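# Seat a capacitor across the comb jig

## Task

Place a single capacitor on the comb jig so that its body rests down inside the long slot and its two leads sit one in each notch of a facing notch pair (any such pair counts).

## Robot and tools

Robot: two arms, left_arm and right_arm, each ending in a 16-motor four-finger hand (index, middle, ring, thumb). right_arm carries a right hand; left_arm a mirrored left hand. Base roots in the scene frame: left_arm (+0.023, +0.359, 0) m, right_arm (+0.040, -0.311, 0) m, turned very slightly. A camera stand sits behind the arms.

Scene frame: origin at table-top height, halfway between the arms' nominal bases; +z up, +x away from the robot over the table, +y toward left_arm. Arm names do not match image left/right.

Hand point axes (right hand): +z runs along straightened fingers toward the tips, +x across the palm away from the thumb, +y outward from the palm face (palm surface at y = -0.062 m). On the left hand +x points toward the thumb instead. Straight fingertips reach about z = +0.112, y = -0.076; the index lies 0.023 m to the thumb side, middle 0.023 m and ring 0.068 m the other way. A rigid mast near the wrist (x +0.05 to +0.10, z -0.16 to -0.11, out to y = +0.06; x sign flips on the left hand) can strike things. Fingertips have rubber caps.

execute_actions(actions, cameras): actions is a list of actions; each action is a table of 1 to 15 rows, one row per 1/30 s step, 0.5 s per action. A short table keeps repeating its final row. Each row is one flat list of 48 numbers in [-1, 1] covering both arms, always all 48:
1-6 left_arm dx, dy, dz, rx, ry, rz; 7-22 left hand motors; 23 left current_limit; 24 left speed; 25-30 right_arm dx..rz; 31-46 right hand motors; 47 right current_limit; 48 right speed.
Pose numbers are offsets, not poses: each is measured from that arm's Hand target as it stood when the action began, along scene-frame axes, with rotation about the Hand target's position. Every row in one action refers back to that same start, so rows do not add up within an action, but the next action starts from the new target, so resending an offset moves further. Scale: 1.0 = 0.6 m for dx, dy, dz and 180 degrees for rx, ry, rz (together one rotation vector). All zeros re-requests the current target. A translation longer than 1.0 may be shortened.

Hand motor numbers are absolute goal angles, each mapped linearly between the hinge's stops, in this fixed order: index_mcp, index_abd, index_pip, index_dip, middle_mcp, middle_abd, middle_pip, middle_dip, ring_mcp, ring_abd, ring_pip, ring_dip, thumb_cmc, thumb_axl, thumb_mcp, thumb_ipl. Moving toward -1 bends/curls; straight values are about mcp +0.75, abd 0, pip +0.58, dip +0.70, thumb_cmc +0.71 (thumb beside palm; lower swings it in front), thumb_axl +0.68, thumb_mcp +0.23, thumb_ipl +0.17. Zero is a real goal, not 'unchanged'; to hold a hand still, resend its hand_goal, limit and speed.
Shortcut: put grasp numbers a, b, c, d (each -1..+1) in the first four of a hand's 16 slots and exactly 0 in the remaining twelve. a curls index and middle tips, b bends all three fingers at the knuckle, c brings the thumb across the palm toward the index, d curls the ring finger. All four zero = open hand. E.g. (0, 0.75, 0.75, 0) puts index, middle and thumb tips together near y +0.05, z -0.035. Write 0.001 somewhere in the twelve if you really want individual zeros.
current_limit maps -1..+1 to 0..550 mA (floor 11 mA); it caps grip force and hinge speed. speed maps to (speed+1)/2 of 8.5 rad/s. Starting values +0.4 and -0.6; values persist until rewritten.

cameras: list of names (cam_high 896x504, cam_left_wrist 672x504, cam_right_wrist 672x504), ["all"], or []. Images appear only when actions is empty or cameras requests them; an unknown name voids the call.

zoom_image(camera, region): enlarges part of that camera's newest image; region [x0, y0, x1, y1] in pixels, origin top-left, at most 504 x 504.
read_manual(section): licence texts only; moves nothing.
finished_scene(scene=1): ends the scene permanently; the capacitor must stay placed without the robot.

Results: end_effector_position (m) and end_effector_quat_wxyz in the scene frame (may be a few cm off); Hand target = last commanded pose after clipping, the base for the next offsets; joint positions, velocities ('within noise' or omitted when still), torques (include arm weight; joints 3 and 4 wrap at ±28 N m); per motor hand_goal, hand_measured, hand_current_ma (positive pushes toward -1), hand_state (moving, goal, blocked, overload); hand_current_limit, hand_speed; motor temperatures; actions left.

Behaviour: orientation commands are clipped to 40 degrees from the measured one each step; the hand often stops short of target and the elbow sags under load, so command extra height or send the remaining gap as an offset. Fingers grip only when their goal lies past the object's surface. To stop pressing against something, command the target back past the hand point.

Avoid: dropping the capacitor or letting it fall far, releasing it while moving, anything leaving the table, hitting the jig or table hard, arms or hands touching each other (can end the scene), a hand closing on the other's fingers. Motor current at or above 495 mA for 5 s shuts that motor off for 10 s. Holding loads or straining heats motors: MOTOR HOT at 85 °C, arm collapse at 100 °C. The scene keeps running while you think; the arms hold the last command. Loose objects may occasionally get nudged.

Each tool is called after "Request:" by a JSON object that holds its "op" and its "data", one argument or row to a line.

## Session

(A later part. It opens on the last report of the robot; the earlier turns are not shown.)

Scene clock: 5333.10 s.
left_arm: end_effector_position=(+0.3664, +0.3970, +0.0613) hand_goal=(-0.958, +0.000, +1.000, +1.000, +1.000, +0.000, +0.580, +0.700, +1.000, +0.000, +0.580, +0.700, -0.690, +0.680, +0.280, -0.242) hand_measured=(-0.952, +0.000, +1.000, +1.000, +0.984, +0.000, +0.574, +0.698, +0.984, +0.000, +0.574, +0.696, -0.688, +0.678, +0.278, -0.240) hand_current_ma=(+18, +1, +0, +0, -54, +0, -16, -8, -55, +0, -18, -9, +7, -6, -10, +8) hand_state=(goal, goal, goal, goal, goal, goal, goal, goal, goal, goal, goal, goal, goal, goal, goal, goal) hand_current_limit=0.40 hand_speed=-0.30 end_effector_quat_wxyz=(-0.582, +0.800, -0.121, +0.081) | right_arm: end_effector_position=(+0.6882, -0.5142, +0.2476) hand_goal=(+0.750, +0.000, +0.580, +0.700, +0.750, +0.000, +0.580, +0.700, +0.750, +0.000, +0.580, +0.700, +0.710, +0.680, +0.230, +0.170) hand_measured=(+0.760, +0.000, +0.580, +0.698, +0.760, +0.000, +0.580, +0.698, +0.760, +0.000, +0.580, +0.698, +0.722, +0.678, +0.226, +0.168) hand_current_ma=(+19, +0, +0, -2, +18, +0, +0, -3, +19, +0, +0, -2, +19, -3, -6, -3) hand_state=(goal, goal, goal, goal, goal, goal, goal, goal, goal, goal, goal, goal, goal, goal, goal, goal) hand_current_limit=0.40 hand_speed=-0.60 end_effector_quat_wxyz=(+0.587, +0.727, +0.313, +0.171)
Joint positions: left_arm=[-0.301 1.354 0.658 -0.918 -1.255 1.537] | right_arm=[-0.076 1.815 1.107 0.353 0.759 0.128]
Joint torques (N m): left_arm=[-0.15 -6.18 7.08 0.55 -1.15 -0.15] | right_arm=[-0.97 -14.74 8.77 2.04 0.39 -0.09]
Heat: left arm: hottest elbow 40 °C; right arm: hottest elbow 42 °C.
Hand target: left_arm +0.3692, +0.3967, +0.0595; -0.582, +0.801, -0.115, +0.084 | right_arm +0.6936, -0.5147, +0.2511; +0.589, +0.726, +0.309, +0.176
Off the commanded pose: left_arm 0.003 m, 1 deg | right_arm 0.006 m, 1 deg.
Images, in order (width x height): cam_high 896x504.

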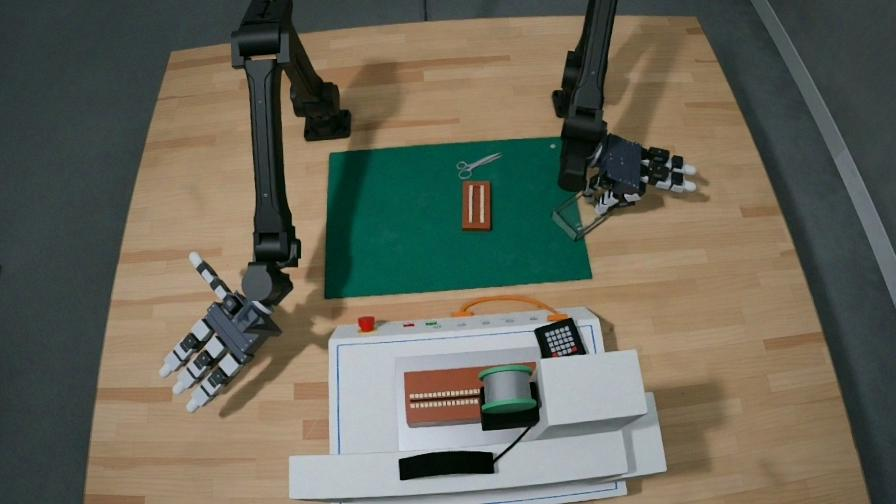

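Request:
{"op": "execute_actions", "data": {
  "actions": [
    [[0.0105,-0.0125,-0.008,0,0,0,-0.959,0,1,1,1,0,0.58,0.7,1,0,0.58,0.7,-0.69,0.68,0.279,-0.243,0.4,-0.3,0,0,0,0,0,0,0,0,0,0,0,0,0,0,0,0,0,0,0,0,0,0,0.4,-0.6]]
  ],
  "cameras": ["cam_high"]
}}

Request:
{"op": "zoom_image", "data": {
  "camera": "cam_high",
  "region": [575, 190, 615, 230]
}}

Scene clock: 5353.90 s.
left_arm: end_effector_position=(+0.3645, +0.3961, +0.0494) hand_goal=(-0.958, +0.000, +1.000, +1.000, +1.000, +0.000, +0.580, +0.700, +1.000, +0.000, +0.580, +0.700, -0.690, +0.680, +0.280, -0.242) hand_measured=(-0.952, +0.000, +1.000, +1.000, +0.984, +0.000, +0.574, +0.698, +0.984, +0.000, +0.574, +0.696, -0.688, +0.678, +0.278, -0.240) hand_current_ma=(+18, +1, +0, +0, -54, +0, -16, -8, -55, +0, -18, -9, +7, -6, -10, +8) hand_state=(goal, goal, goal, goal, goal, goal, goal, goal, goal, goal, goal, goal, goal, goal, goal, goal) hand_current_limit=0.40 hand_speed=-0.30 end_effector_quat_wxyz=(-0.583, +0.800, -0.119, +0.074) | right_arm: end_effector_position=(+0.6882, -0.5142, +0.2476) hand_goal=(+0.750, +0.000, +0.580, +0.700, +0.750, +0.000, +0.580, +0.700, +0.750, +0.000, +0.580, +0.700, +0.710, +0.680, +0.230, +0.170) hand_measured=(+0.760, +0.000, +0.580, +0.698, +0.760, +0.000, +0.580, +0.698, +0.760, +0.000, +0.580, +0.698, +0.722, +0.678, +0.226, +0.168) hand_current_ma=(+19, +0, +0, -2, +18, +0, +0, -3, +19, +0, +0, -2, +19, -3, -6, -3) hand_state=(goal, goal, goal, goal, goal, goal, goal, goal, goal, goal, goal, goal, goal, goal, goal, goal) hand_current_limit=0.40 hand_speed=-0.60 end_effector_quat_wxyz=(+0.587, +0.727, +0.313, +0.171)
Joint positions: left_arm=[-0.307 1.397 0.658 -0.935 -1.255 1.484] | right_arm=[-0.076 1.815 1.107 0.353 0.759 0.128]
Joint torques (N m): left_arm=[-0.91 -6.71 8.66 -0.14 -1.07 -0.18] | right_arm=[-0.73 -14.97 8.73 2.1 0.39 -0.08]
Heat: left arm: hottest elbow 40 °C; right arm: hottest elbow 42 °C.
Hand target: left_arm +0.3755, +0.3892, +0.0548; -0.582, +0.801, -0.115, +0.084 | right_arm +0.6936, -0.5147, +0.2511; +0.589, +0.726, +0.309, +0.176
Off the commanded pose: left_arm 0.014 m, 1 deg | right_arm 0.006 m, 1 deg.
Images, in order (width x height): cam_high 896x504.

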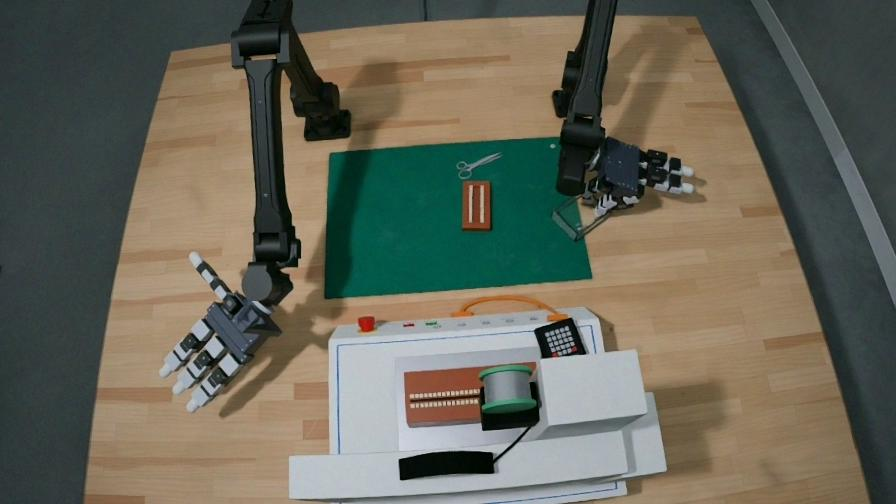

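Scaled by 12.600 from the camera's 896x504 image, which has a finer 1280x720 frame.

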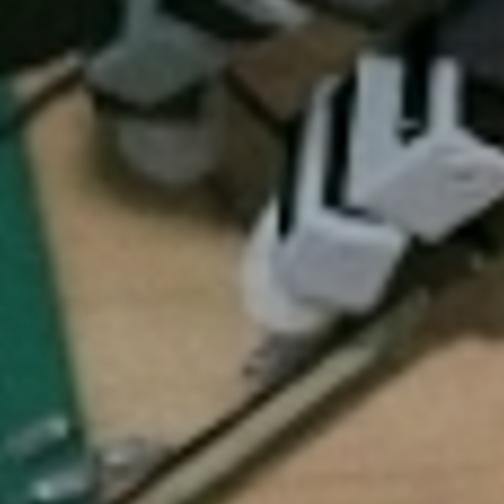

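Request:
{"op": "execute_actions", "data": {
  "actions": [
    [[0.006,-0.002,0.004,0,0,0,-0.959,0,1,1,1,0,0.58,0.7,1,0,0.58,0.7,-0.69,0.68,0.279,-0.243,0.4,-0.3,0,0,0,0,0,0,0,0,0,0,0,0,0,0,0,0,0,0,0,0,0,0,0.4,-0.6]]
  ],
  "cameras": ["cam_high"]
}}

Request:
{"op": "zoom_image", "data": {
  "camera": "cam_high",
  "region": [575, 190, 615, 230]
}}

Scene clock: 5367.70 s.
left_arm: end_effector_position=(+0.3632, +0.3964, +0.0493) hand_goal=(-0.958, +0.000, +1.000, +1.000, +1.000, +0.000, +0.580, +0.700, +1.000, +0.000, +0.580, +0.700, -0.690, +0.680, +0.280, -0.242) hand_measured=(-0.952, +0.000, +1.000, +1.000, +0.984, +0.000, +0.574, +0.698, +0.984, +0.000, +0.574, +0.696, -0.688, +0.678, +0.278, -0.240) hand_current_ma=(+18, +1, +0, +0, -54, +0, -16, -8, -55, +0, -18, -9, +7, -4, -10, +8) hand_state=(goal, goal, goal, goal, goal, goal, goal, goal, goal, goal, goal, goal, goal, goal, goal, goal) hand_current_limit=0.40 hand_speed=-0.30 end_effector_quat_wxyz=(-0.583, +0.800, -0.121, +0.071) | right_arm: end_effector_position=(+0.6882, -0.5142, +0.2476) hand_goal=(+0.750, +0.000, +0.580, +0.700, +0.750, +0.000, +0.580, +0.700, +0.750, +0.000, +0.580, +0.700, +0.710, +0.680, +0.230, +0.170) hand_measured=(+0.760, +0.000, +0.580, +0.698, +0.760, +0.000, +0.580, +0.698, +0.760, +0.000, +0.580, +0.698, +0.722, +0.678, +0.226, +0.168) hand_current_ma=(+19, +0, +0, -2, +18, +0, +0, -3, +19, +0, +0, -2, +19, -3, -6, -3) hand_state=(goal, goal, goal, goal, goal, goal, goal, goal, goal, goal, goal, goal, goal, goal, goal, goal) hand_current_limit=0.40 hand_speed=-0.60 end_effector_quat_wxyz=(+0.587, +0.727, +0.313, +0.171)
Joint positions: left_arm=[-0.308 1.397 0.658 -0.943 -1.255 1.482] | right_arm=[-0.076 1.815 1.107 0.353 0.759 0.128]
Joint torques (N m): left_arm=[-0.97 -6.42 9.63 -0.13 -1.07 -0.14] | right_arm=[-0.79 -15.27 8.77 2.09 0.38 -0.09]
Heat: left arm: hottest elbow 40 °C; right arm: hottest elbow 42 °C.
Hand target: left_arm +0.3791, +0.3880, +0.0572; -0.582, +0.801, -0.115, +0.084 | right_arm +0.6936, -0.5147, +0.2511; +0.589, +0.726, +0.309, +0.176
Off the commanded pose: left_arm 0.020 m, 2 deg | right_arm 0.006 m, 1 deg.
Images, in order (width x height): cam_high 896x504.

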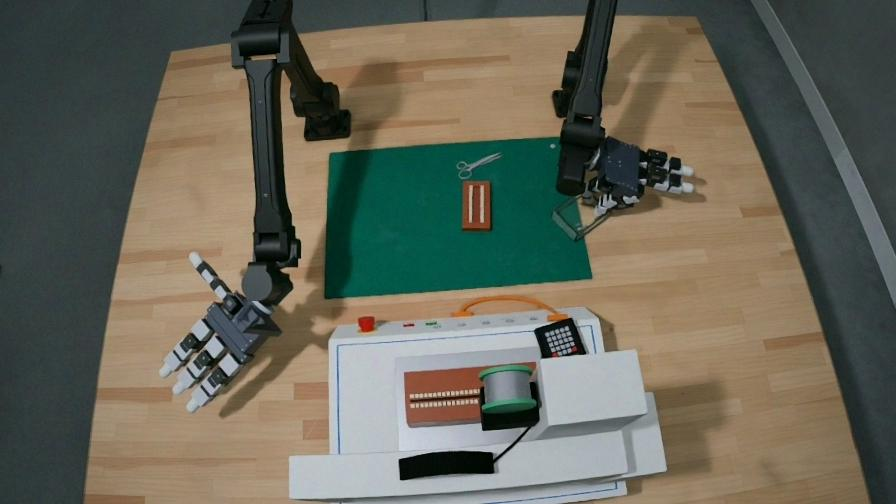

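Scaled by 12.600 from the camera's 896x504 image, which has a finer 1280x720 frame.

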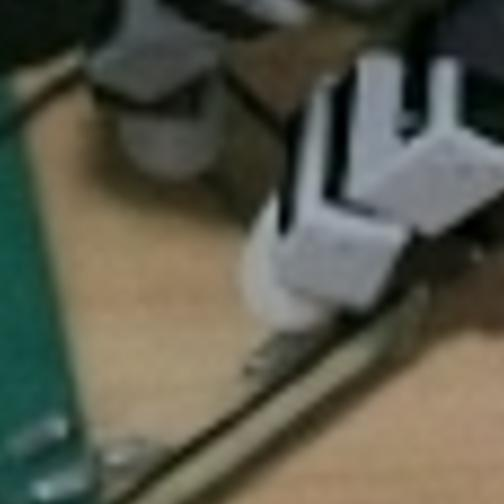

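Request:
{"op": "execute_actions", "data": {
  "actions": [
    [[-0.003,0.0075,0.055,0,0,0,-0.959,0,1,1,1,0,0.58,0.7,1,0,0.58,0.7,-0.69,0.68,0.279,-0.243,0.4,-0.3,0,0,0,0,0,0,0,0,0,0,0,0,0,0,0,0,0,0,0,0,0,0,0.4,-0.6]],
    [[0,0,-0.045,0,0,0,-0.959,0,1,1,1,0,0.58,0.7,1,0,0.58,0.7,-0.69,0.68,0.279,-0.243,0.4,-0.3,0,0,0,0,0,0,0,0,0,0,0,0,0,0,0,0,0,0,0,0,0,0,0.4,-0.6]]
  ],
  "cameras": ["cam_high"]
}}

Request:
{"op": "zoom_image", "data": {
  "camera": "cam_high",
  "region": [575, 190, 615, 230]
}}

Scene clock: 5380.97 s.
left_arm: end_effector_position=(+0.3736, +0.3930, +0.0629) hand_goal=(-0.958, +0.000, +1.000, +1.000, +1.000, +0.000, +0.580, +0.700, +1.000, +0.000, +0.580, +0.700, -0.690, +0.680, +0.280, -0.242) hand_measured=(-0.952, +0.000, +1.000, +1.000, +0.984, +0.000, +0.574, +0.698, +0.984, +0.000, +0.574, +0.696, -0.688, +0.680, +0.280, -0.240) hand_current_ma=(+18, +1, +0, +0, -54, +0, -16, -8, -55, +0, -18, -9, +8, +1, +2, +7) hand_state=(goal, goal, goal, goal, goal, goal, goal, goal, goal, goal, goal, goal, goal, goal, goal, goal) hand_current_limit=0.40 hand_speed=-0.30 end_effector_quat_wxyz=(-0.582, +0.801, -0.115, +0.083) | right_arm: end_effector_position=(+0.6882, -0.5142, +0.2476) hand_goal=(+0.750, +0.000, +0.580, +0.700, +0.750, +0.000, +0.580, +0.700, +0.750, +0.000, +0.580, +0.700, +0.710, +0.680, +0.230, +0.170) hand_measured=(+0.760, +0.000, +0.580, +0.698, +0.760, +0.000, +0.580, +0.698, +0.760, +0.000, +0.580, +0.698, +0.722, +0.678, +0.226, +0.168) hand_current_ma=(+19, +0, +0, -2, +18, +0, +0, -3, +19, +0, +0, -2, +19, -3, -6, -3) hand_state=(goal, goal, goal, goal, goal, goal, goal, goal, goal, goal, goal, goal, goal, goal, goal, goal) hand_current_limit=0.40 hand_speed=-0.60 end_effector_quat_wxyz=(+0.587, +0.727, +0.313, +0.171)
Joint positions: left_arm=[-0.308 1.376 0.684 -0.947 -1.255 1.499] | right_arm=[-0.076 1.815 1.107 0.353 0.759 0.128]
Joint torques (N m): left_arm=[-0.09 -6.71 7.5 0.51 -1.12 -0.01] | right_arm=[-0.85 -15.09 8.73 2.18 0.39 -0.09]
Heat: left arm: hottest elbow 40 °C; right arm: hottest elbow 42 °C.
Hand target: left_arm +0.3774, +0.3925, +0.0632; -0.582, +0.801, -0.115, +0.084 | right_arm +0.6936, -0.5147, +0.2511; +0.589, +0.726, +0.309, +0.176
Off the commanded pose: left_arm 0.004 m, 0 deg | right_arm 0.006 m, 1 deg.
Images, in order (width x height): cam_high 896x504.

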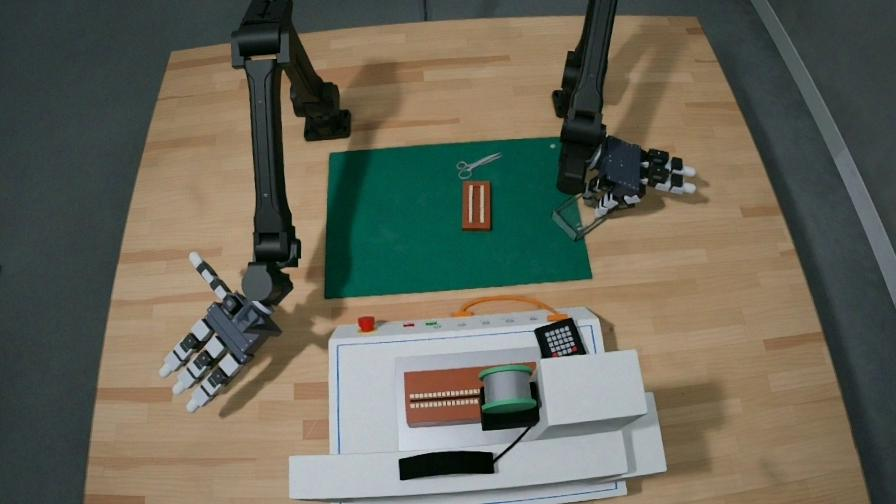

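Scaled by 12.600 from the camera's 896x504 image, which has a finer 1280x720 frame.

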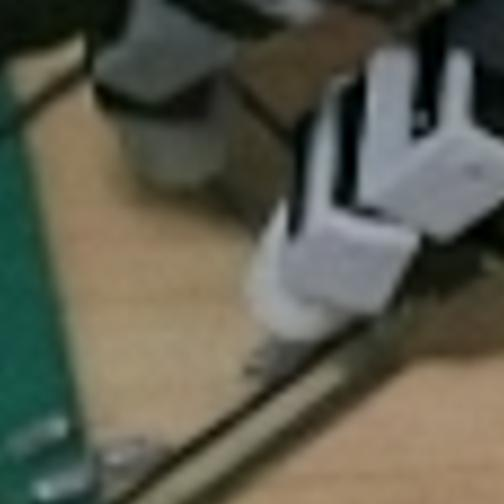

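Request:
{"op": "execute_actions", "data": {
  "actions": [
    [[0.001,-0.007,-0.025,0,0,0,-0.959,0,1,1,1,0,0.58,0.7,1,0,0.58,0.7,-0.69,0.68,0.279,-0.243,0.4,-0.3,0,0,0,0,0,0,0,0,0,0,0,0,0,0,0,0,0,0,0,0,0,0,0.4,-0.6]]
  ],
  "cameras": ["cam_high"]
}}

Request:
{"op": "zoom_image", "data": {
  "camera": "cam_high",
  "region": [575, 190, 615, 230]
}}

Scene clock: 5392.13 s.
left_arm: end_effector_position=(+0.3745, +0.3924, +0.0504) hand_goal=(-0.958, +0.000, +1.000, +1.000, +1.000, +0.000, +0.580, +0.700, +1.000, +0.000, +0.580, +0.700, -0.690, +0.680, +0.280, -0.242) hand_measured=(-0.958, -0.004, +0.998, +1.000, +0.984, +0.000, +0.574, +0.698, +0.984, +0.000, +0.574, +0.696, -0.688, +0.680, +0.280, -0.240) hand_current_ma=(-1, -8, -3, +0, -54, +0, -16, -8, -55, +0, -18, -9, +8, +1, +2, +7) hand_state=(goal, goal, goal, goal, goal, goal, goal, goal, goal, goal, goal, goal, goal, goal, goal, goal) hand_current_limit=0.40 hand_speed=-0.30 end_effector_quat_wxyz=(-0.583, +0.800, -0.119, +0.076) | right_arm: end_effector_position=(+0.6882, -0.5142, +0.2476) hand_goal=(+0.750, +0.000, +0.580, +0.700, +0.750, +0.000, +0.580, +0.700, +0.750, +0.000, +0.580, +0.700, +0.710, +0.680, +0.230, +0.170) hand_measured=(+0.760, +0.000, +0.580, +0.698, +0.760, +0.000, +0.580, +0.698, +0.760, +0.000, +0.580, +0.698, +0.722, +0.678, +0.226, +0.168) hand_current_ma=(+19, +0, +0, -2, +18, +0, +0, -3, +19, +0, +0, -2, +19, -3, -6, -3) hand_state=(goal, goal, goal, goal, goal, goal, goal, goal, goal, goal, goal, goal, goal, goal, goal, goal) hand_current_limit=0.40 hand_speed=-0.60 end_effector_quat_wxyz=(+0.587, +0.727, +0.313, +0.171)
Joint positions: left_arm=[-0.309 1.419 0.684 -0.933 -1.255 1.486] | right_arm=[-0.076 1.815 1.107 0.353 0.759 0.128]
Joint torques (N m): left_arm=[-0.85 -6.95 6.69 0.53 -1.06 -0.21] | right_arm=[-1.08 -14.86 8.79 2.07 0.4 -0.09]
Heat: left arm: hottest elbow 39 °C; right arm: hottest elbow 42 °C.
Hand target: left_arm +0.3780, +0.3883, +0.0481; -0.582, +0.801, -0.115, +0.084 | right_arm +0.6936, -0.5147, +0.2511; +0.589, +0.726, +0.309, +0.176
Off the commanded pose: left_arm 0.006 m, 1 deg | right_arm 0.006 m, 1 deg.
Images, in order (width x height): cam_high 896x504.

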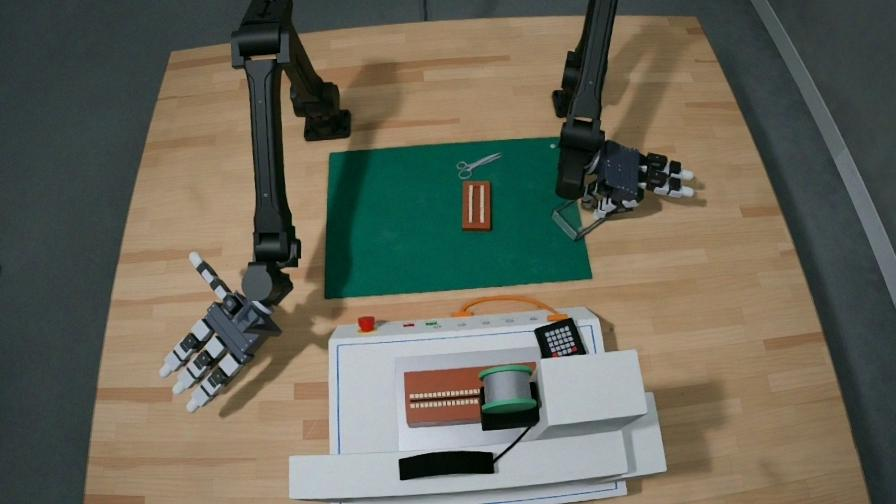

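Scaled by 12.600 from the camera's 896x504 image, which has a finer 1280x720 frame.

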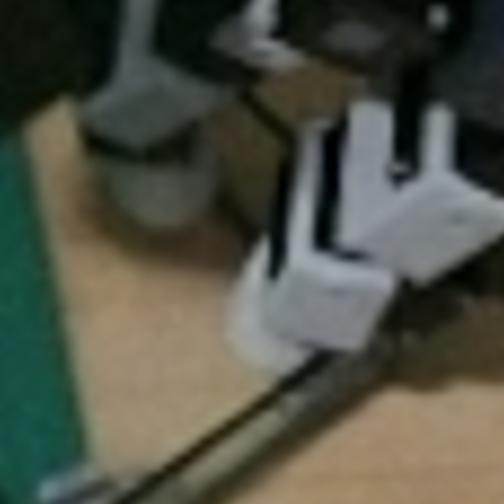

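Request:
{"op": "execute_actions", "data": {
  "actions": [
    [[-0.006,-0.002,-0.003,0,0,0,-0.959,0,1,1,1,0,0.58,0.7,1,0,0.58,0.7,-0.69,0.68,0.279,-0.243,0.4,-0.3,0,0,0,0,0,0,0,0,0,0,0,0,0,0,0,0,0,0,0,0,0,0,0.4,-0.6],[-0.012,-0.004,-0.003,0,0,0,-0.959,0,1,1,1,0,0.58,0.7,1,0,0.58,0.7,-0.69,0.68,0.279,-0.243,0.4,-0.3,0,0,0,0,0,0,0,0,0,0,0,0,0,0,0,0,0,0,0,0,0,0,0.4,-0.6],[-0.018,-0.006,-0.003,0,0,0,-0.959,0,1,1,1,0,0.58,0.7,1,0,0.58,0.7,-0.69,0.68,0.279,-0.243,0.4,-0.3,0,0,0,0,0,0,0,0,0,0,0,0,0,0,0,0,0,0,0,0,0,0,0.4,-0.6],[-0.024,-0.008,-0.003,0,0,0,-0.959,0,1,1,1,0,0.58,0.7,1,0,0.58,0.7,-0.69,0.68,0.279,-0.243,0.4,-0.3,0,0,0,0,0,0,0,0,0,0,0,0,0,0,0,0,0,0,0,0,0,0,0.4,-0.6],[-0.03,-0.01,-0.003,0,0,0,-0.959,0,1,1,1,0,0.58,0.7,1,0,0.58,0.7,-0.69,0.68,0.279,-0.243,0.4,-0.3,0,0,0,0,0,0,0,0,0,0,0,0,0,0,0,0,0,0,0,0,0,0,0.4,-0.6],[-0.035,-0.012,-0.003,0,0,0,-0.959,0,1,1,1,0,0.58,0.7,1,0,0.58,0.7,-0.69,0.68,0.279,-0.243,0.4,-0.3,0,0,0,0,0,0,0,0,0,0,0,0,0,0,0,0,0,0,0,0,0,0,0.4,-0.6]]
  ],
  "cameras": ["cam_high"]
}}

Request:
{"op": "zoom_image", "data": {
  "camera": "cam_high",
  "region": [575, 190, 615, 230]
}}

Scene clock: 5423.77 s.
left_arm: end_effector_position=(+0.3537, +0.3857, +0.0425) hand_goal=(-0.958, +0.000, +1.000, +1.000, +1.000, +0.000, +0.580, +0.700, +1.000, +0.000, +0.580, +0.700, -0.690, +0.680, +0.280, -0.242) hand_measured=(-0.956, -0.002, +0.998, +1.000, +0.984, +0.000, +0.574, +0.698, +0.984, +0.000, +0.574, +0.696, -0.688, +0.680, +0.278, -0.242) hand_current_ma=(+8, -7, -3, +0, -54, +0, -16, -8, -55, +0, -18, -9, +8, +1, -7, +2) hand_state=(goal, goal, goal, goal, goal, goal, goal, goal, goal, goal, goal, goal, goal, goal, goal, goal) hand_current_limit=0.40 hand_speed=-0.30 end_effector_quat_wxyz=(-0.583, +0.800, -0.119, +0.077) | right_arm: end_effector_position=(+0.6882, -0.5142, +0.2476) hand_goal=(+0.750, +0.000, +0.580, +0.700, +0.750, +0.000, +0.580, +0.700, +0.750, +0.000, +0.580, +0.700, +0.710, +0.680, +0.230, +0.170) hand_measured=(+0.760, +0.000, +0.580, +0.698, +0.760, +0.000, +0.580, +0.698, +0.760, +0.000, +0.580, +0.698, +0.722, +0.678, +0.226, +0.168) hand_current_ma=(+19, +0, +0, -2, +18, +0, +0, -3, +19, +0, +0, -2, +19, -3, -6, -3) hand_state=(goal, goal, goal, goal, goal, goal, goal, goal, goal, goal, goal, goal, goal, goal, goal, goal) hand_current_limit=0.40 hand_speed=-0.60 end_effector_quat_wxyz=(+0.587, +0.727, +0.313, +0.171)
Joint positions: left_arm=[-0.353 1.419 0.65 -1.024 -1.248 1.353] | right_arm=[-0.076 1.815 1.107 0.353 0.759 0.128]
Joint torques (N m): left_arm=[-0.85 -7.71 6.83 -0.28 -0.99 -0.21] | right_arm=[-1.32 -14.8 8.77 2.06 0.39 -0.11]
Heat: left arm: hottest elbow 38 °C; right arm: hottest elbow 42 °C.
Hand target: left_arm +0.3569, +0.3812, +0.0463; -0.582, +0.801, -0.115, +0.084 | right_arm +0.6936, -0.5147, +0.2511; +0.589, +0.726, +0.309, +0.176
Off the commanded pose: left_arm 0.007 m, 1 deg | right_arm 0.006 m, 1 deg.
Images, in order (width x height): cam_high 896x504.

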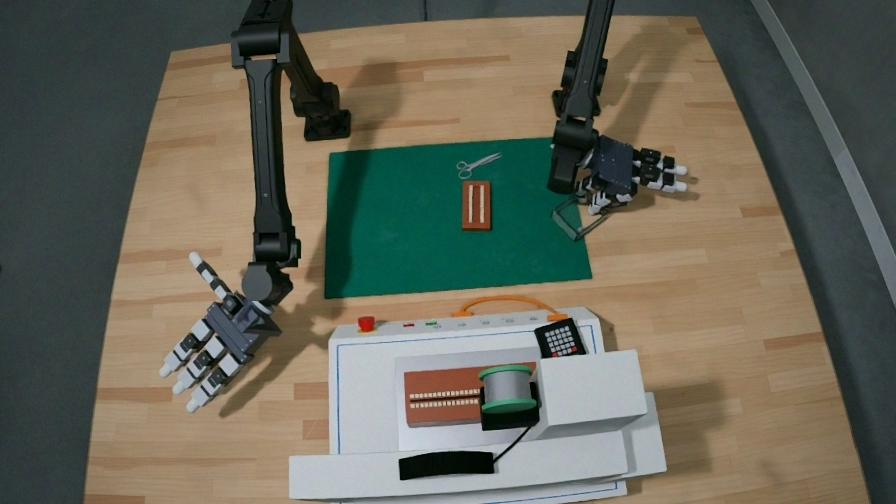

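Scaled by 12.600 from the camera's 896x504 image, which has a finer 1280x720 frame.

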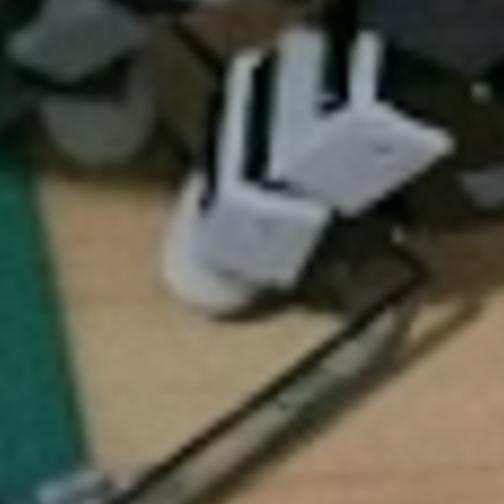

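Request:
{"op": "execute_actions", "data": {
  "actions": [
    [[-0.01,0.01,0.08,0,0,0,-0.959,0,1,1,1,0,0.58,0.7,1,0,0.58,0.7,-0.69,0.68,0.279,-0.243,0.4,-0.3,0,0,0,0,0,0,0,0,0,0,0,0,0,0,0,0,0,0,0,0,0,0,0.4,-0.6]]
  ],
  "cameras": ["cam_high"]
}}

Request:
{"op": "zoom_image", "data": {
  "camera": "cam_high",
  "region": [565, 190, 615, 240]
}}

Scene clock: 5439.70 s.
left_arm: end_effector_position=(+0.3347, +0.3928, +0.0806) hand_goal=(-0.958, +0.000, +1.000, +1.000, +1.000, +0.000, +0.580, +0.700, +1.000, +0.000, +0.580, +0.700, -0.690, +0.680, +0.280, -0.242) hand_measured=(-0.954, -0.002, +0.998, +1.000, +0.984, +0.000, +0.574, +0.698, +0.984, +0.000, +0.574, +0.696, -0.686, +0.680, +0.278, -0.242) hand_current_ma=(+10, -6, -3, +0, -54, +0, -16, -8, -55, +0, -18, -9, +9, +1, -9, +1) hand_state=(goal, goal, goal, goal, goal, goal, goal, goal, goal, goal, goal, goal, goal, goal, goal, goal) hand_current_limit=0.40 hand_speed=-0.30 end_effector_quat_wxyz=(-0.584, +0.799, -0.126, +0.071) | right_arm: end_effector_position=(+0.6882, -0.5142, +0.2476) hand_goal=(+0.750, +0.000, +0.580, +0.700, +0.750, +0.000, +0.580, +0.700, +0.750, +0.000, +0.580, +0.700, +0.710, +0.680, +0.230, +0.170) hand_measured=(+0.760, +0.000, +0.580, +0.698, +0.760, +0.000, +0.580, +0.698, +0.760, +0.000, +0.580, +0.698, +0.722, +0.678, +0.226, +0.168) hand_current_ma=(+19, +0, +0, -2, +18, +0, +0, -3, +19, +0, +0, -2, +19, -3, -6, -3) hand_state=(goal, goal, goal, goal, goal, goal, goal, goal, goal, goal, goal, goal, goal, goal, goal, goal) hand_current_limit=0.40 hand_speed=-0.60 end_effector_quat_wxyz=(+0.587, +0.727, +0.313, +0.171)
Joint positions: left_arm=[-0.353 1.284 0.653 -1.169 -1.25 1.363] | right_arm=[-0.076 1.815 1.107 0.353 0.759 0.128]
Joint torques (N m): left_arm=[-0.09 -6.01 10.54 -0.4 -1.05 -0.04] | right_arm=[-1.03 -15.21 8.72 2.07 0.39 -0.1]
Heat: left arm: hottest elbow 38 °C; right arm: hottest elbow 42 °C.
Hand target: left_arm +0.3510, +0.3871, +0.0944; -0.582, +0.801, -0.115, +0.084 | right_arm +0.6936, -0.5147, +0.2511; +0.589, +0.726, +0.309, +0.176
Off the commanded pose: left_arm 0.022 m, 2 deg | right_arm 0.006 m, 1 deg.
Images, in order (width x height): cam_high 896x504.

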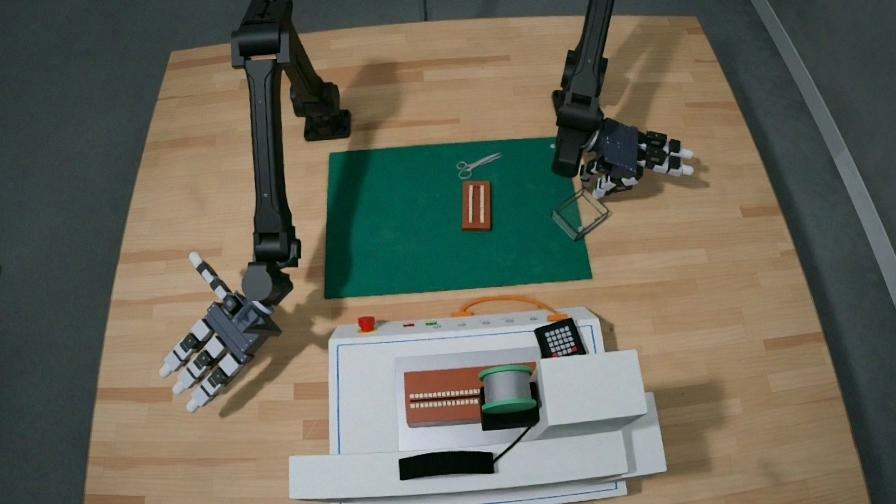

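Scaled by 10.080 from the camera's 896x504 image, which has a finer 1280x720 frame.

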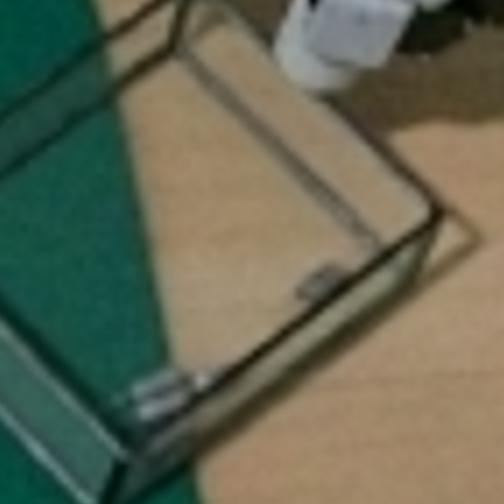

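Request:
{"op": "execute_actions", "data": {
  "actions": [
    [[0.034,0.014,-0.02,0,0,0,-0.959,0,1,1,1,0,0.58,0.7,1,0,0.58,0.7,-0.69,0.68,0.279,-0.243,0.4,-0.3,0,0,0,0,0,0,0,0,0,0,0,0,0,0,0,0,0,0,0,0,0,0,0.4,-0.6]],
    [[0,0,-0.03,0,0,0,-0.959,0,1,1,1,0,0.58,0.7,1,0,0.58,0.7,-0.69,0.68,0.279,-0.243,0.4,-0.3,0,0,0,0,0,0,0,0,0,0,0,0,0,0,0,0,0,0,0,0,0,0,0.4,-0.6]]
  ],
  "cameras": ["cam_high"]
}}

Request:
{"op": "zoom_image", "data": {
  "camera": "cam_high",
  "region": [575, 190, 615, 230]
}}

Scene clock: 5515.47 s.
left_arm: end_effector_position=(+0.3677, +0.3937, +0.0641) hand_goal=(-0.958, +0.000, +1.000, +1.000, +1.000, +0.000, +0.580, +0.700, +1.000, +0.000, +0.580, +0.700, -0.690, +0.680, +0.280, -0.242) hand_measured=(-0.954, -0.002, +0.998, +1.000, +0.984, +0.000, +0.574, +0.698, +0.984, +0.000, +0.574, +0.696, -0.688, +0.680, +0.278, -0.242) hand_current_ma=(+10, -6, -3, +0, -54, +0, -16, -8, -55, +0, -18, -9, +6, +1, -8, +1) hand_state=(goal, goal, goal, goal, goal, goal, goal, goal, goal, goal, goal, goal, goal, goal, goal, goal) hand_current_limit=0.40 hand_speed=-0.30 end_effector_quat_wxyz=(-0.583, +0.800, -0.117, +0.087) | right_arm: end_effector_position=(+0.6882, -0.5142, +0.2476) hand_goal=(+0.750, +0.000, +0.580, +0.700, +0.750, +0.000, +0.580, +0.700, +0.750, +0.000, +0.580, +0.700, +0.710, +0.680, +0.230, +0.170) hand_measured=(+0.760, +0.000, +0.580, +0.698, +0.760, +0.000, +0.580, +0.698, +0.760, +0.000, +0.580, +0.698, +0.722, +0.678, +0.226, +0.168) hand_current_ma=(+19, +0, +0, -2, +18, +0, +0, -3, +19, +0, +0, -2, +19, -3, -6, -3) hand_state=(goal, goal, goal, goal, goal, goal, goal, goal, goal, goal, goal, goal, goal, goal, goal, goal) hand_current_limit=0.40 hand_speed=-0.60 end_effector_quat_wxyz=(+0.587, +0.727, +0.313, +0.171)
Joint positions: left_arm=[-0.313 1.355 0.665 -0.943 -1.259 1.504] | right_arm=[-0.076 1.815 1.107 0.353 0.759 0.128]
Joint torques (N m): left_arm=[0.44 -6.48 7.66 0.54 -0.98 0.03] | right_arm=[-1.08 -14.97 8.76 2.17 0.39 -0.08]
Heat: left arm: hottest elbow 42 °C; right arm: hottest elbow 42 °C.
Hand target: left_arm +0.3713, +0.3956, +0.0643; -0.582, +0.801, -0.115, +0.084 | right_arm +0.6936, -0.5147, +0.2511; +0.589, +0.726, +0.309, +0.176
Off the commanded pose: left_arm 0.004 m, 0 deg | right_arm 0.006 m, 1 deg.
Images, in order (width x height): cam_high 896x504.

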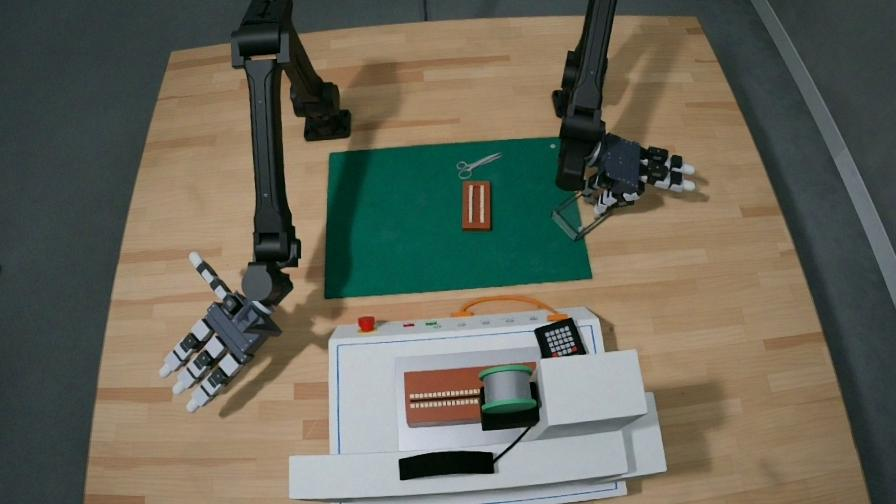

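Scaled by 12.600 from the camera's 896x504 image, which has a finer 1280x720 frame.

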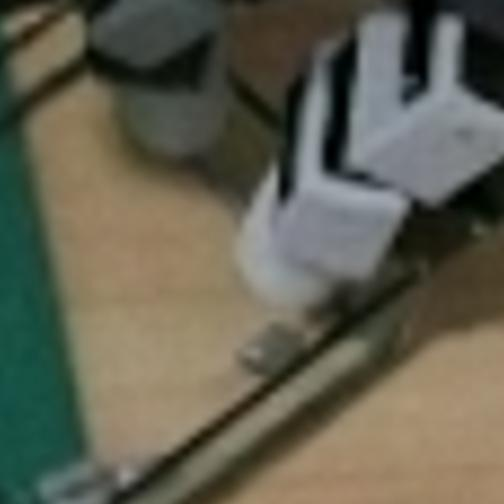

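Request:
{"op": "execute_actions", "data": {
  "actions": [
    [[0.002,0.008,-0.025,0,0,0,-0.959,0,1,1,1,0,0.58,0.7,1,0,0.58,0.7,-0.69,0.68,0.279,-0.243,0.4,-0.3,0,0,0,0,0,0,0,0,0,0,0,0,0,0,0,0,0,0,0,0,0,0,0.4,-0.6]]
  ],
  "cameras": ["cam_high"]
}}

Request:
{"op": "zoom_image", "data": {
  "camera": "cam_high",
  "region": [575, 190, 615, 230]
}}

Scene clock: 5527.40 s.
left_arm: end_effector_position=(+0.3729, +0.3966, +0.0527) hand_goal=(-0.958, +0.000, +1.000, +1.000, +1.000, +0.000, +0.580, +0.700, +1.000, +0.000, +0.580, +0.700, -0.690, +0.680, +0.280, -0.242) hand_measured=(-0.962, -0.004, +0.996, +1.000, +0.984, +0.000, +0.574, +0.698, +0.984, +0.000, +0.574, +0.696, -0.688, +0.680, +0.278, -0.242) hand_current_ma=(-9, -10, -13, -1, -54, +0, -16, -8, -55, +0, -18, -9, +5, +1, -8, +1) hand_state=(goal, goal, goal, goal, goal, goal, goal, goal, goal, goal, goal, goal, goal, goal, goal, goal) hand_current_limit=0.40 hand_speed=-0.30 end_effector_quat_wxyz=(-0.582, +0.800, -0.116, +0.090) | right_arm: end_effector_position=(+0.6882, -0.5142, +0.2476) hand_goal=(+0.750, +0.000, +0.580, +0.700, +0.750, +0.000, +0.580, +0.700, +0.750, +0.000, +0.580, +0.700, +0.710, +0.680, +0.230, +0.170) hand_measured=(+0.760, +0.000, +0.580, +0.698, +0.760, +0.000, +0.580, +0.698, +0.760, +0.000, +0.580, +0.698, +0.722, +0.678, +0.226, +0.168) hand_current_ma=(+19, +0, +0, -2, +18, +0, +0, -3, +19, +0, +0, -2, +19, -3, -6, -3) hand_state=(goal, goal, goal, goal, goal, goal, goal, goal, goal, goal, goal, goal, goal, goal, goal, goal) hand_current_limit=0.40 hand_speed=-0.60 end_effector_quat_wxyz=(+0.587, +0.727, +0.313, +0.171)
Joint positions: left_arm=[-0.298 1.376 0.647 -0.844 -1.259 1.559] | right_arm=[-0.076 1.815 1.107 0.353 0.759 0.128]
Joint torques (N m): left_arm=[0.62 -6.53 6.72 0.62 -1 0.02] | right_arm=[-0.97 -15.21 8.7 2.04 0.39 -0.1]
Heat: left arm: hottest elbow 41 °C; right arm: hottest elbow 42 °C.
Hand target: left_arm +0.3726, +0.4003, +0.0494; -0.582, +0.801, -0.115, +0.084 | right_arm +0.6936, -0.5147, +0.2511; +0.589, +0.726, +0.309, +0.176
Off the commanded pose: left_arm 0.005 m, 1 deg | right_arm 0.006 m, 1 deg.
Images, in order (width x height): cam_high 896x504.

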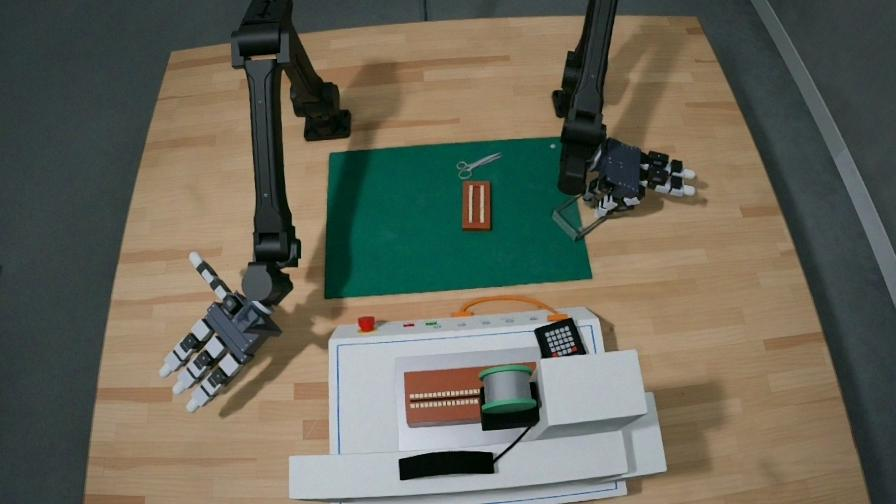

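Scaled by 12.600 from the camera's 896x504 image, which has a finer 1280x720 frame.

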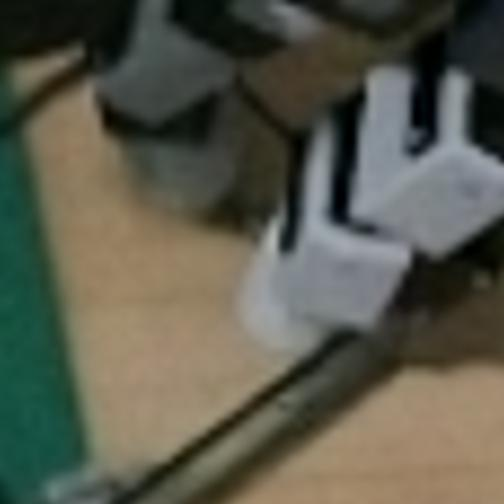

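Request:
{"op": "execute_actions", "data": {
  "actions": []
}}

Scene clock: 5591.07 s.
left_arm: end_effector_position=(+0.3728, +0.3966, +0.0527) hand_goal=(-0.958, +0.000, +1.000, +1.000, +1.000, +0.000, +0.580, +0.700, +1.000, +0.000, +0.580, +0.700, -0.690, +0.680, +0.280, -0.242) hand_measured=(-0.962, -0.004, +0.996, +1.000, +0.984, +0.000, +0.574, +0.698, +0.984, +0.000, +0.574, +0.696, -0.688, +0.680, +0.278, -0.242) hand_current_ma=(-9, -10, -13, -1, -54, +0, -16, -8, -55, +0, -18, -9, +5, +1, -8, +1) hand_state=(goal, goal, goal, goal, goal, goal, goal, goal, goal, goal, goal, goal, goal, goal, goal, goal) hand_current_limit=0.40 hand_speed=-0.30 end_effector_quat_wxyz=(-0.582, +0.800, -0.116, +0.090) | right_arm: end_effector_position=(+0.6882, -0.5142, +0.2476) hand_goal=(+0.750, +0.000, +0.580, +0.700, +0.750, +0.000, +0.580, +0.700, +0.750, +0.000, +0.580, +0.700, +0.710, +0.680, +0.230, +0.170) hand_measured=(+0.760, +0.000, +0.580, +0.698, +0.760, +0.000, +0.580, +0.698, +0.760, +0.000, +0.580, +0.698, +0.722, +0.678, +0.226, +0.168) hand_current_ma=(+19, +0, +0, -2, +18, +0, +0, -3, +19, +0, +0, -2, +19, -3, -6, -3) hand_state=(goal, goal, goal, goal, goal, goal, goal, goal, goal, goal, goal, goal, goal, goal, goal, goal) hand_current_limit=0.40 hand_speed=-0.60 end_effector_quat_wxyz=(+0.587, +0.727, +0.313, +0.171)
Joint positions: left_arm=[-0.298 1.376 0.647 -0.844 -1.259 1.559] | right_arm=[-0.076 1.815 1.107 0.353 0.759 0.128]
Joint velocities: within noise
Joint torques (N m): left_arm=[0.62 -6.53 6.74 0.65 -1 0] | right_arm=[-0.67 -15.27 8.68 2.14 0.4 -0.05]
Motor temperatures (°C): left_arm=[25 29 39 27 31 27] | right_arm=[27 35 42 28 26 27]
Heat: left arm: hottest elbow 39 °C; right arm: hottest elbow 42 °C.
Hand target: left_arm +0.3726, +0.4003, +0.0494; -0.582, +0.801, -0.115, +0.084 | right_arm +0.6936, -0.5147, +0.2511; +0.589, +0.726, +0.309, +0.176
Off the commanded pose: left_arm 0.005 m, 1 deg | right_arm 0.006 m, 1 deg.

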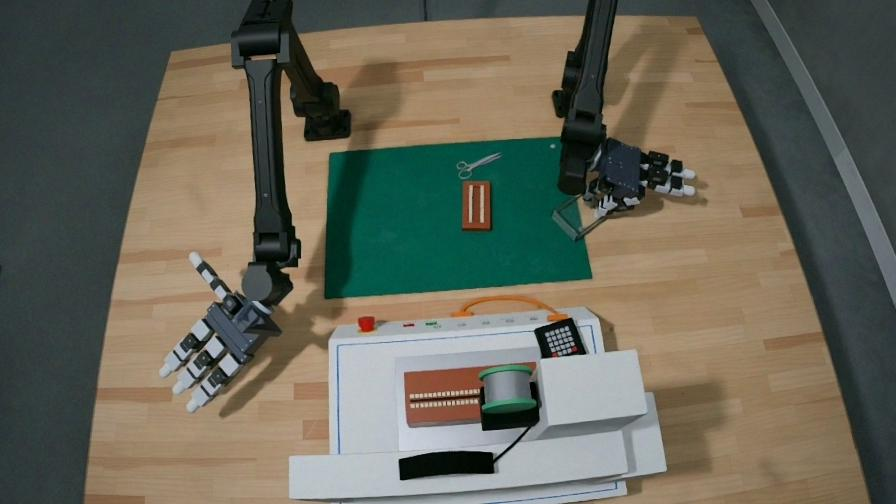

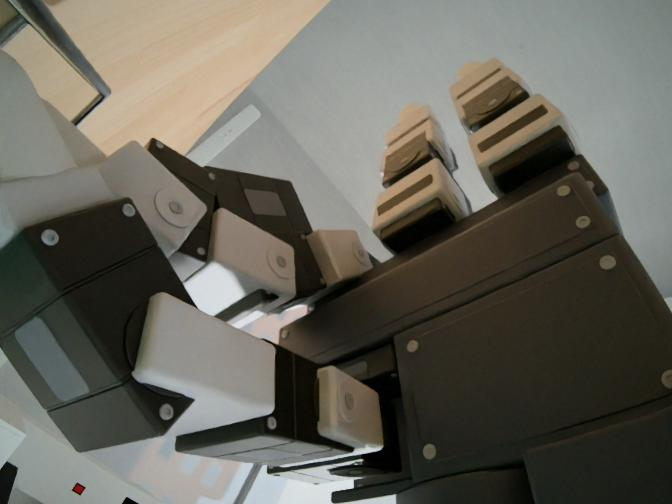

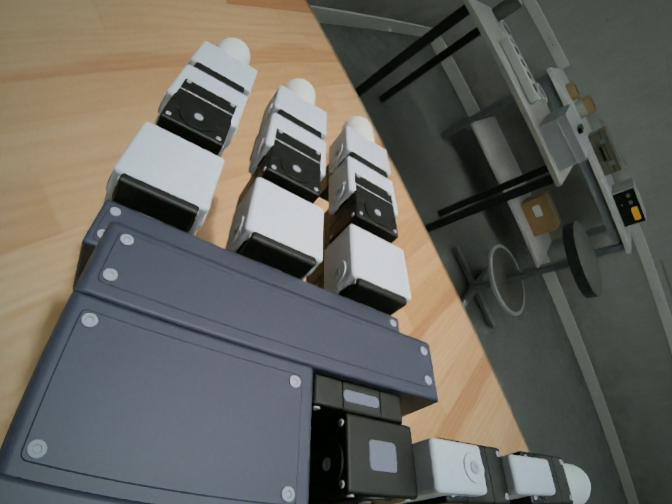

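Request:
{"op": "zoom_image", "data": {
  "camera": "cam_high",
  "region": [540, 170, 652, 252]
}}

Scaled by 4.500 from the camera's 896x504 image, which has a finer 1280x720 frame.

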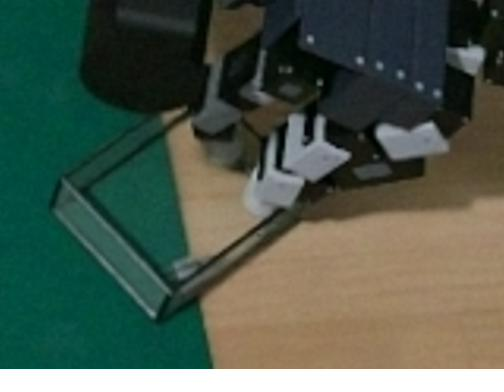

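Request:
{"op": "execute_actions", "data": {
  "actions": [
    [[0,0,0.01,0,0,0,-0.959,0,1,1,1,0,0.58,0.7,1,0,0.58,0.7,-0.69,0.68,0.279,-0.243,0.4,-0.3,0,0,0,0,0,0,0,0,0,0,0,0,0,0,0,0,0,0,0,0,0,0,0.4,-0.6],[0,0,0.02,0,0,0,-0.959,0,1,1,1,0,0.58,0.7,1,0,0.58,0.7,-0.69,0.68,0.279,-0.243,0.4,-0.3,0,0,0,0,0,0,0,0,0,0,0,0,0,0,0,0,0,0,0,0,0,0,0.4,-0.6],[0,0,0.03,0,0,0,-0.959,0,1,1,1,0,0.58,0.7,1,0,0.58,0.7,-0.69,0.68,0.279,-0.243,0.4,-0.3,0,0,0,0,0,0,0,0,0,0,0,0,0,0,0,0,0,0,0,0,0,0,0.4,-0.6],[0,0,0.04,0,0,0,-0.959,0,1,1,1,0,0.58,0.7,1,0,0.58,0.7,-0.69,0.68,0.279,-0.243,0.4,-0.3,0,0,0,0,0,0,0,0,0,0,0,0,0,0,0,0,0,0,0,0,0,0,0.4,-0.6],[0,0,0.05,0,0,0,-0.959,0,1,1,1,0,0.58,0.7,1,0,0.58,0.7,-0.69,0.68,0.279,-0.243,0.4,-0.3,0,0,0,0,0,0,0,0,0,0,0,0,0,0,0,0,0,0,0,0,0,0,0.4,-0.6]],
    [[-0.009,-0.006,0.006,0,0,0,-0.959,0,1,1,1,0,0.58,0.7,1,0,0.58,0.7,-0.69,0.68,0.279,-0.243,0.4,-0.3,0,0,0,0,0,0,0,0,0,0,0,0,0,0,0,0,0,0,0,0,0,0,0.4,-0.6]],
    [[0,0,0,0,0,0,-0.959,0,1,1,1,0,0.58,0.7,1,0,0.58,0.7,-0.69,0.68,0.279,-0.243,0.4,-0.3,0,0,0,0,0,0,0,0,0,0,0,0,0,0,0,0,0,0,0,0,0,0,0.4,-0.6]]
  ]
}}

Scene clock: 5646.33 s.
left_arm: end_effector_position=(+0.3508, +0.4044, +0.0680) hand_goal=(-0.958, +0.000, +1.000, +1.000, +1.000, +0.000, +0.580, +0.700, +1.000, +0.000, +0.580, +0.700, -0.690, +0.680, +0.280, -0.242) hand_measured=(-0.956, +0.006, +0.998, +1.000, +0.984, +0.000, +0.574, +0.698, +0.984, +0.000, +0.574, +0.696, -0.686, +0.680, +0.280, -0.242) hand_current_ma=(+3, +14, -6, -1, -54, +0, -16, -8, -55, +0, -18, -9, +10, +1, -3, +1) hand_state=(goal, goal, goal, goal, goal, goal, goal, goal, goal, goal, goal, goal, goal, goal, goal, goal) hand_current_limit=0.40 hand_speed=-0.30 end_effector_quat_wxyz=(-0.585, +0.798, -0.127, +0.065) | right_arm: end_effector_position=(+0.6882, -0.5142, +0.2476) hand_goal=(+0.750, +0.000, +0.580, +0.700, +0.750, +0.000, +0.580, +0.700, +0.750, +0.000, +0.580, +0.700, +0.710, +0.680, +0.230, +0.170) hand_measured=(+0.760, +0.000, +0.580, +0.698, +0.760, +0.000, +0.580, +0.698, +0.760, +0.000, +0.580, +0.698, +0.722, +0.678, +0.226, +0.168) hand_current_ma=(+19, +0, +0, -2, +18, +0, +0, -3, +19, +0, +0, -2, +19, -3, -6, -3) hand_state=(goal, goal, goal, goal, goal, goal, goal, goal, goal, goal, goal, goal, goal, goal, goal, goal) hand_current_limit=0.40 hand_speed=-0.60 end_effector_quat_wxyz=(+0.587, +0.727, +0.313, +0.171)
Joint positions: left_arm=[-0.295 1.317 0.647 -0.986 -1.258 1.528] | right_arm=[-0.076 1.815 1.107 0.353 0.759 0.128]
Joint torques (N m): left_arm=[-0.73 -7.36 10.14 -0.18 -1 -0.12] | right_arm=[-0.91 -14.86 8.68 2.1 0.38 -0.08]
Heat: left arm: hottest elbow 38 °C; right arm: hottest elbow 42 °C.
Hand target: left_arm +0.3672, +0.3968, +0.0830; -0.582, +0.801, -0.115, +0.084 | right_arm +0.6936, -0.5147, +0.2511; +0.589, +0.726, +0.309, +0.176
Off the commanded pose: left_arm 0.024 m, 3 deg | right_arm 0.006 m, 1 deg.

Request:
{"op": "execute_actions", "data": {
  "actions": [
    [[0.02,-0.012,0.025,0,0,0,-0.959,0,1,1,1,0,0.58,0.7,1,0,0.58,0.7,-0.69,0.68,0.279,-0.243,0.4,-0.3,0,0,0,0,0,0,0,0,0,0,0,0,0,0,0,0,0,0,0,0,0,0,0.4,-0.6]],
    [[0,0,0,0,0,0,-0.959,0,1,1,1,0,0.58,0.7,1,0,0.58,0.7,-0.69,0.68,0.279,-0.243,0.4,-0.3,0,0,0,0,0,0,0,0,0,0,0,0,0,0,0,0,0,0,0,0,0,0,0.4,-0.6]]
  ]
}}

Scene clock: 5656.57 s.
left_arm: end_effector_position=(+0.3609, +0.3987, +0.0852) hand_goal=(-0.958, +0.000, +1.000, +1.000, +1.000, +0.000, +0.580, +0.700, +1.000, +0.000, +0.580, +0.700, -0.690, +0.680, +0.280, -0.242) hand_measured=(-0.956, +0.004, +0.998, +1.000, +0.984, +0.000, +0.574, +0.698, +0.984, +0.000, +0.574, +0.696, -0.686, +0.680, +0.280, -0.242) hand_current_ma=(+8, +8, -6, -1, -54, +0, -16, -8, -55, +0, -18, -9, +9, +1, -3, +1) hand_state=(goal, goal, goal, goal, goal, goal, goal, goal, goal, goal, goal, goal, goal, goal, goal, goal) hand_current_limit=0.40 hand_speed=-0.30 end_effector_quat_wxyz=(-0.585, +0.799, -0.125, +0.065) | right_arm: end_effector_position=(+0.6882, -0.5142, +0.2476) hand_goal=(+0.750, +0.000, +0.580, +0.700, +0.750, +0.000, +0.580, +0.700, +0.750, +0.000, +0.580, +0.700, +0.710, +0.680, +0.230, +0.170) hand_measured=(+0.760, +0.000, +0.580, +0.698, +0.760, +0.000, +0.580, +0.698, +0.760, +0.000, +0.580, +0.698, +0.722, +0.678, +0.226, +0.168) hand_current_ma=(+19, +0, +0, -2, +18, +0, +0, -3, +19, +0, +0, -2, +19, -3, -6, -3) hand_state=(goal, goal, goal, goal, goal, goal, goal, goal, goal, goal, goal, goal, goal, goal, goal, goal) hand_current_limit=0.40 hand_speed=-0.60 end_effector_quat_wxyz=(+0.587, +0.727, +0.313, +0.171)
Joint positions: left_arm=[-0.303 1.317 0.703 -1.067 -1.256 1.499] | right_arm=[-0.076 1.815 1.107 0.353 0.759 0.128]
Joint torques (N m): left_arm=[-0.91 -6.36 10.8 -0.16 -1.04 -0.17] | right_arm=[-1.08 -15.03 8.7 2.06 0.39 -0.07]
Heat: left arm: hottest elbow 39 °C; right arm: hottest elbow 42 °C.
Hand target: left_arm +0.3791, +0.3896, +0.0980; -0.582, +0.801, -0.115, +0.084 | right_arm +0.6936, -0.5147, +0.2511; +0.589, +0.726, +0.309, +0.176
Off the commanded pose: left_arm 0.024 m, 2 deg | right_arm 0.006 m, 1 deg.

Request:
{"op": "execute_actions", "data": {
  "actions": [
    [[0,0,0,0,0,0,-0.959,0,1,1,1,0,0.58,0.7,1,0,0.58,0.7,-0.69,0.68,0.279,-0.243,0.4,-0.3,0,0,0,0,0,0,0,0,0,0,0,0,0,0,0,0,0,0,0,0,0,0,0.4,-0.6]]
  ],
  "cameras": ["cam_high"]
}}

Request:
{"op": "zoom_image", "data": {
  "camera": "cam_high",
  "region": [540, 170, 652, 252]
}}

Scene clock: 5667.07 s.
left_arm: end_effector_position=(+0.3609, +0.3987, +0.0852) hand_goal=(-0.958, +0.000, +1.000, +1.000, +1.000, +0.000, +0.580, +0.700, +1.000, +0.000, +0.580, +0.700, -0.690, +0.680, +0.280, -0.242) hand_measured=(-0.956, +0.004, +0.998, +1.000, +0.984, +0.000, +0.574, +0.698, +0.984, +0.000, +0.574, +0.696, -0.686, +0.680, +0.280, -0.242) hand_current_ma=(+8, +8, -6, -1, -54, +0, -16, -8, -55, +0, -18, -9, +9, +1, -3, +1) hand_state=(goal, goal, goal, goal, goal, goal, goal, goal, goal, goal, goal, goal, goal, goal, goal, goal) hand_current_limit=0.40 hand_speed=-0.30 end_effector_quat_wxyz=(-0.585, +0.799, -0.125, +0.065) | right_arm: end_effector_position=(+0.6882, -0.5142, +0.2476) hand_goal=(+0.750, +0.000, +0.580, +0.700, +0.750, +0.000, +0.580, +0.700, +0.750, +0.000, +0.580, +0.700, +0.710, +0.680, +0.230, +0.170) hand_measured=(+0.760, +0.000, +0.580, +0.698, +0.760, +0.000, +0.580, +0.698, +0.760, +0.000, +0.580, +0.698, +0.722, +0.678, +0.226, +0.168) hand_current_ma=(+19, +0, +0, -2, +18, +0, +0, -3, +19, +0, +0, -2, +19, -3, -6, -3) hand_state=(goal, goal, goal, goal, goal, goal, goal, goal, goal, goal, goal, goal, goal, goal, goal, goal) hand_current_limit=0.40 hand_speed=-0.60 end_effector_quat_wxyz=(+0.587, +0.727, +0.313, +0.171)
Joint positions: left_arm=[-0.303 1.317 0.703 -1.067 -1.256 1.499] | right_arm=[-0.076 1.815 1.107 0.353 0.759 0.128]
Joint torques (N m): left_arm=[-0.85 -6.36 10.78 -0.14 -1.05 -0.17] | right_arm=[-1.08 -15.38 8.76 2.09 0.39 -0.06]
Heat: left arm: hottest elbow 40 °C; right arm: hottest elbow 42 °C.
Hand target: left_arm +0.3791, +0.3896, +0.0980; -0.582, +0.801, -0.115, +0.084 | right_arm +0.6936, -0.5147, +0.2511; +0.589, +0.726, +0.309, +0.176
Off the commanded pose: left_arm 0.024 m, 2 deg | right_arm 0.006 m, 1 deg.
Images, in order (width x height): cam_high 896x504.

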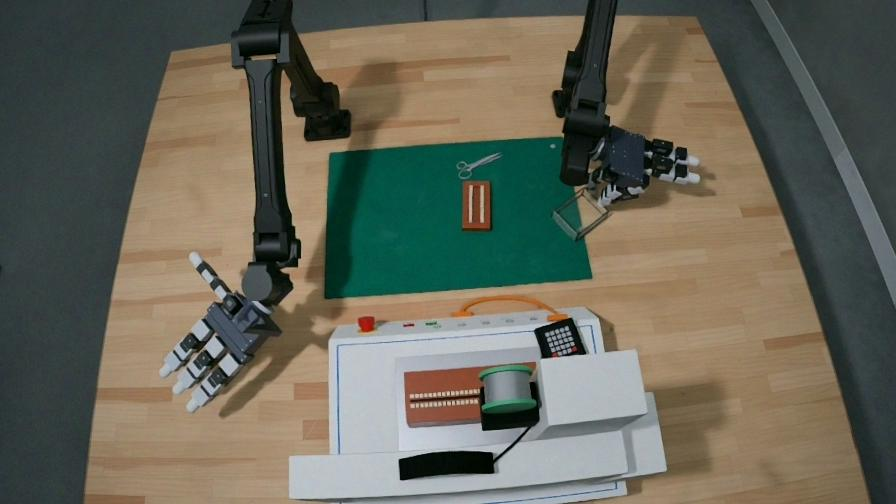

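Scaled by 4.500 from the camera's 896x504 image, which has a finer 1280x720 frame.

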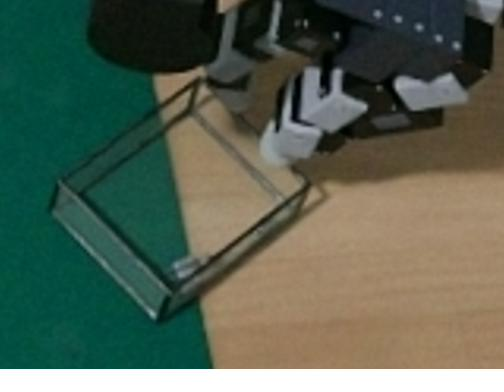

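Request:
{"op": "zoom_image", "data": {
  "camera": "cam_high",
  "region": [572, 190, 622, 240]
}}

Scaled by 10.080 from the camera's 896x504 image, which has a finer 1280x720 frame.

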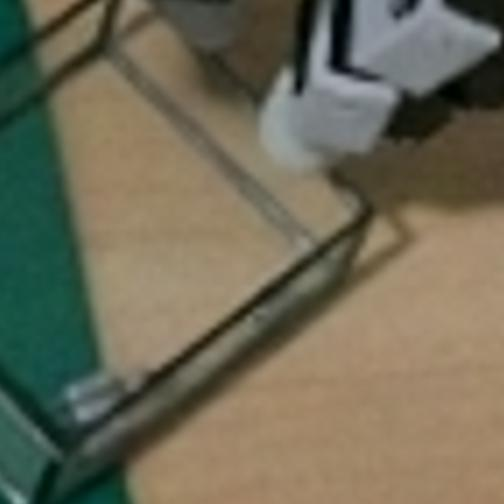

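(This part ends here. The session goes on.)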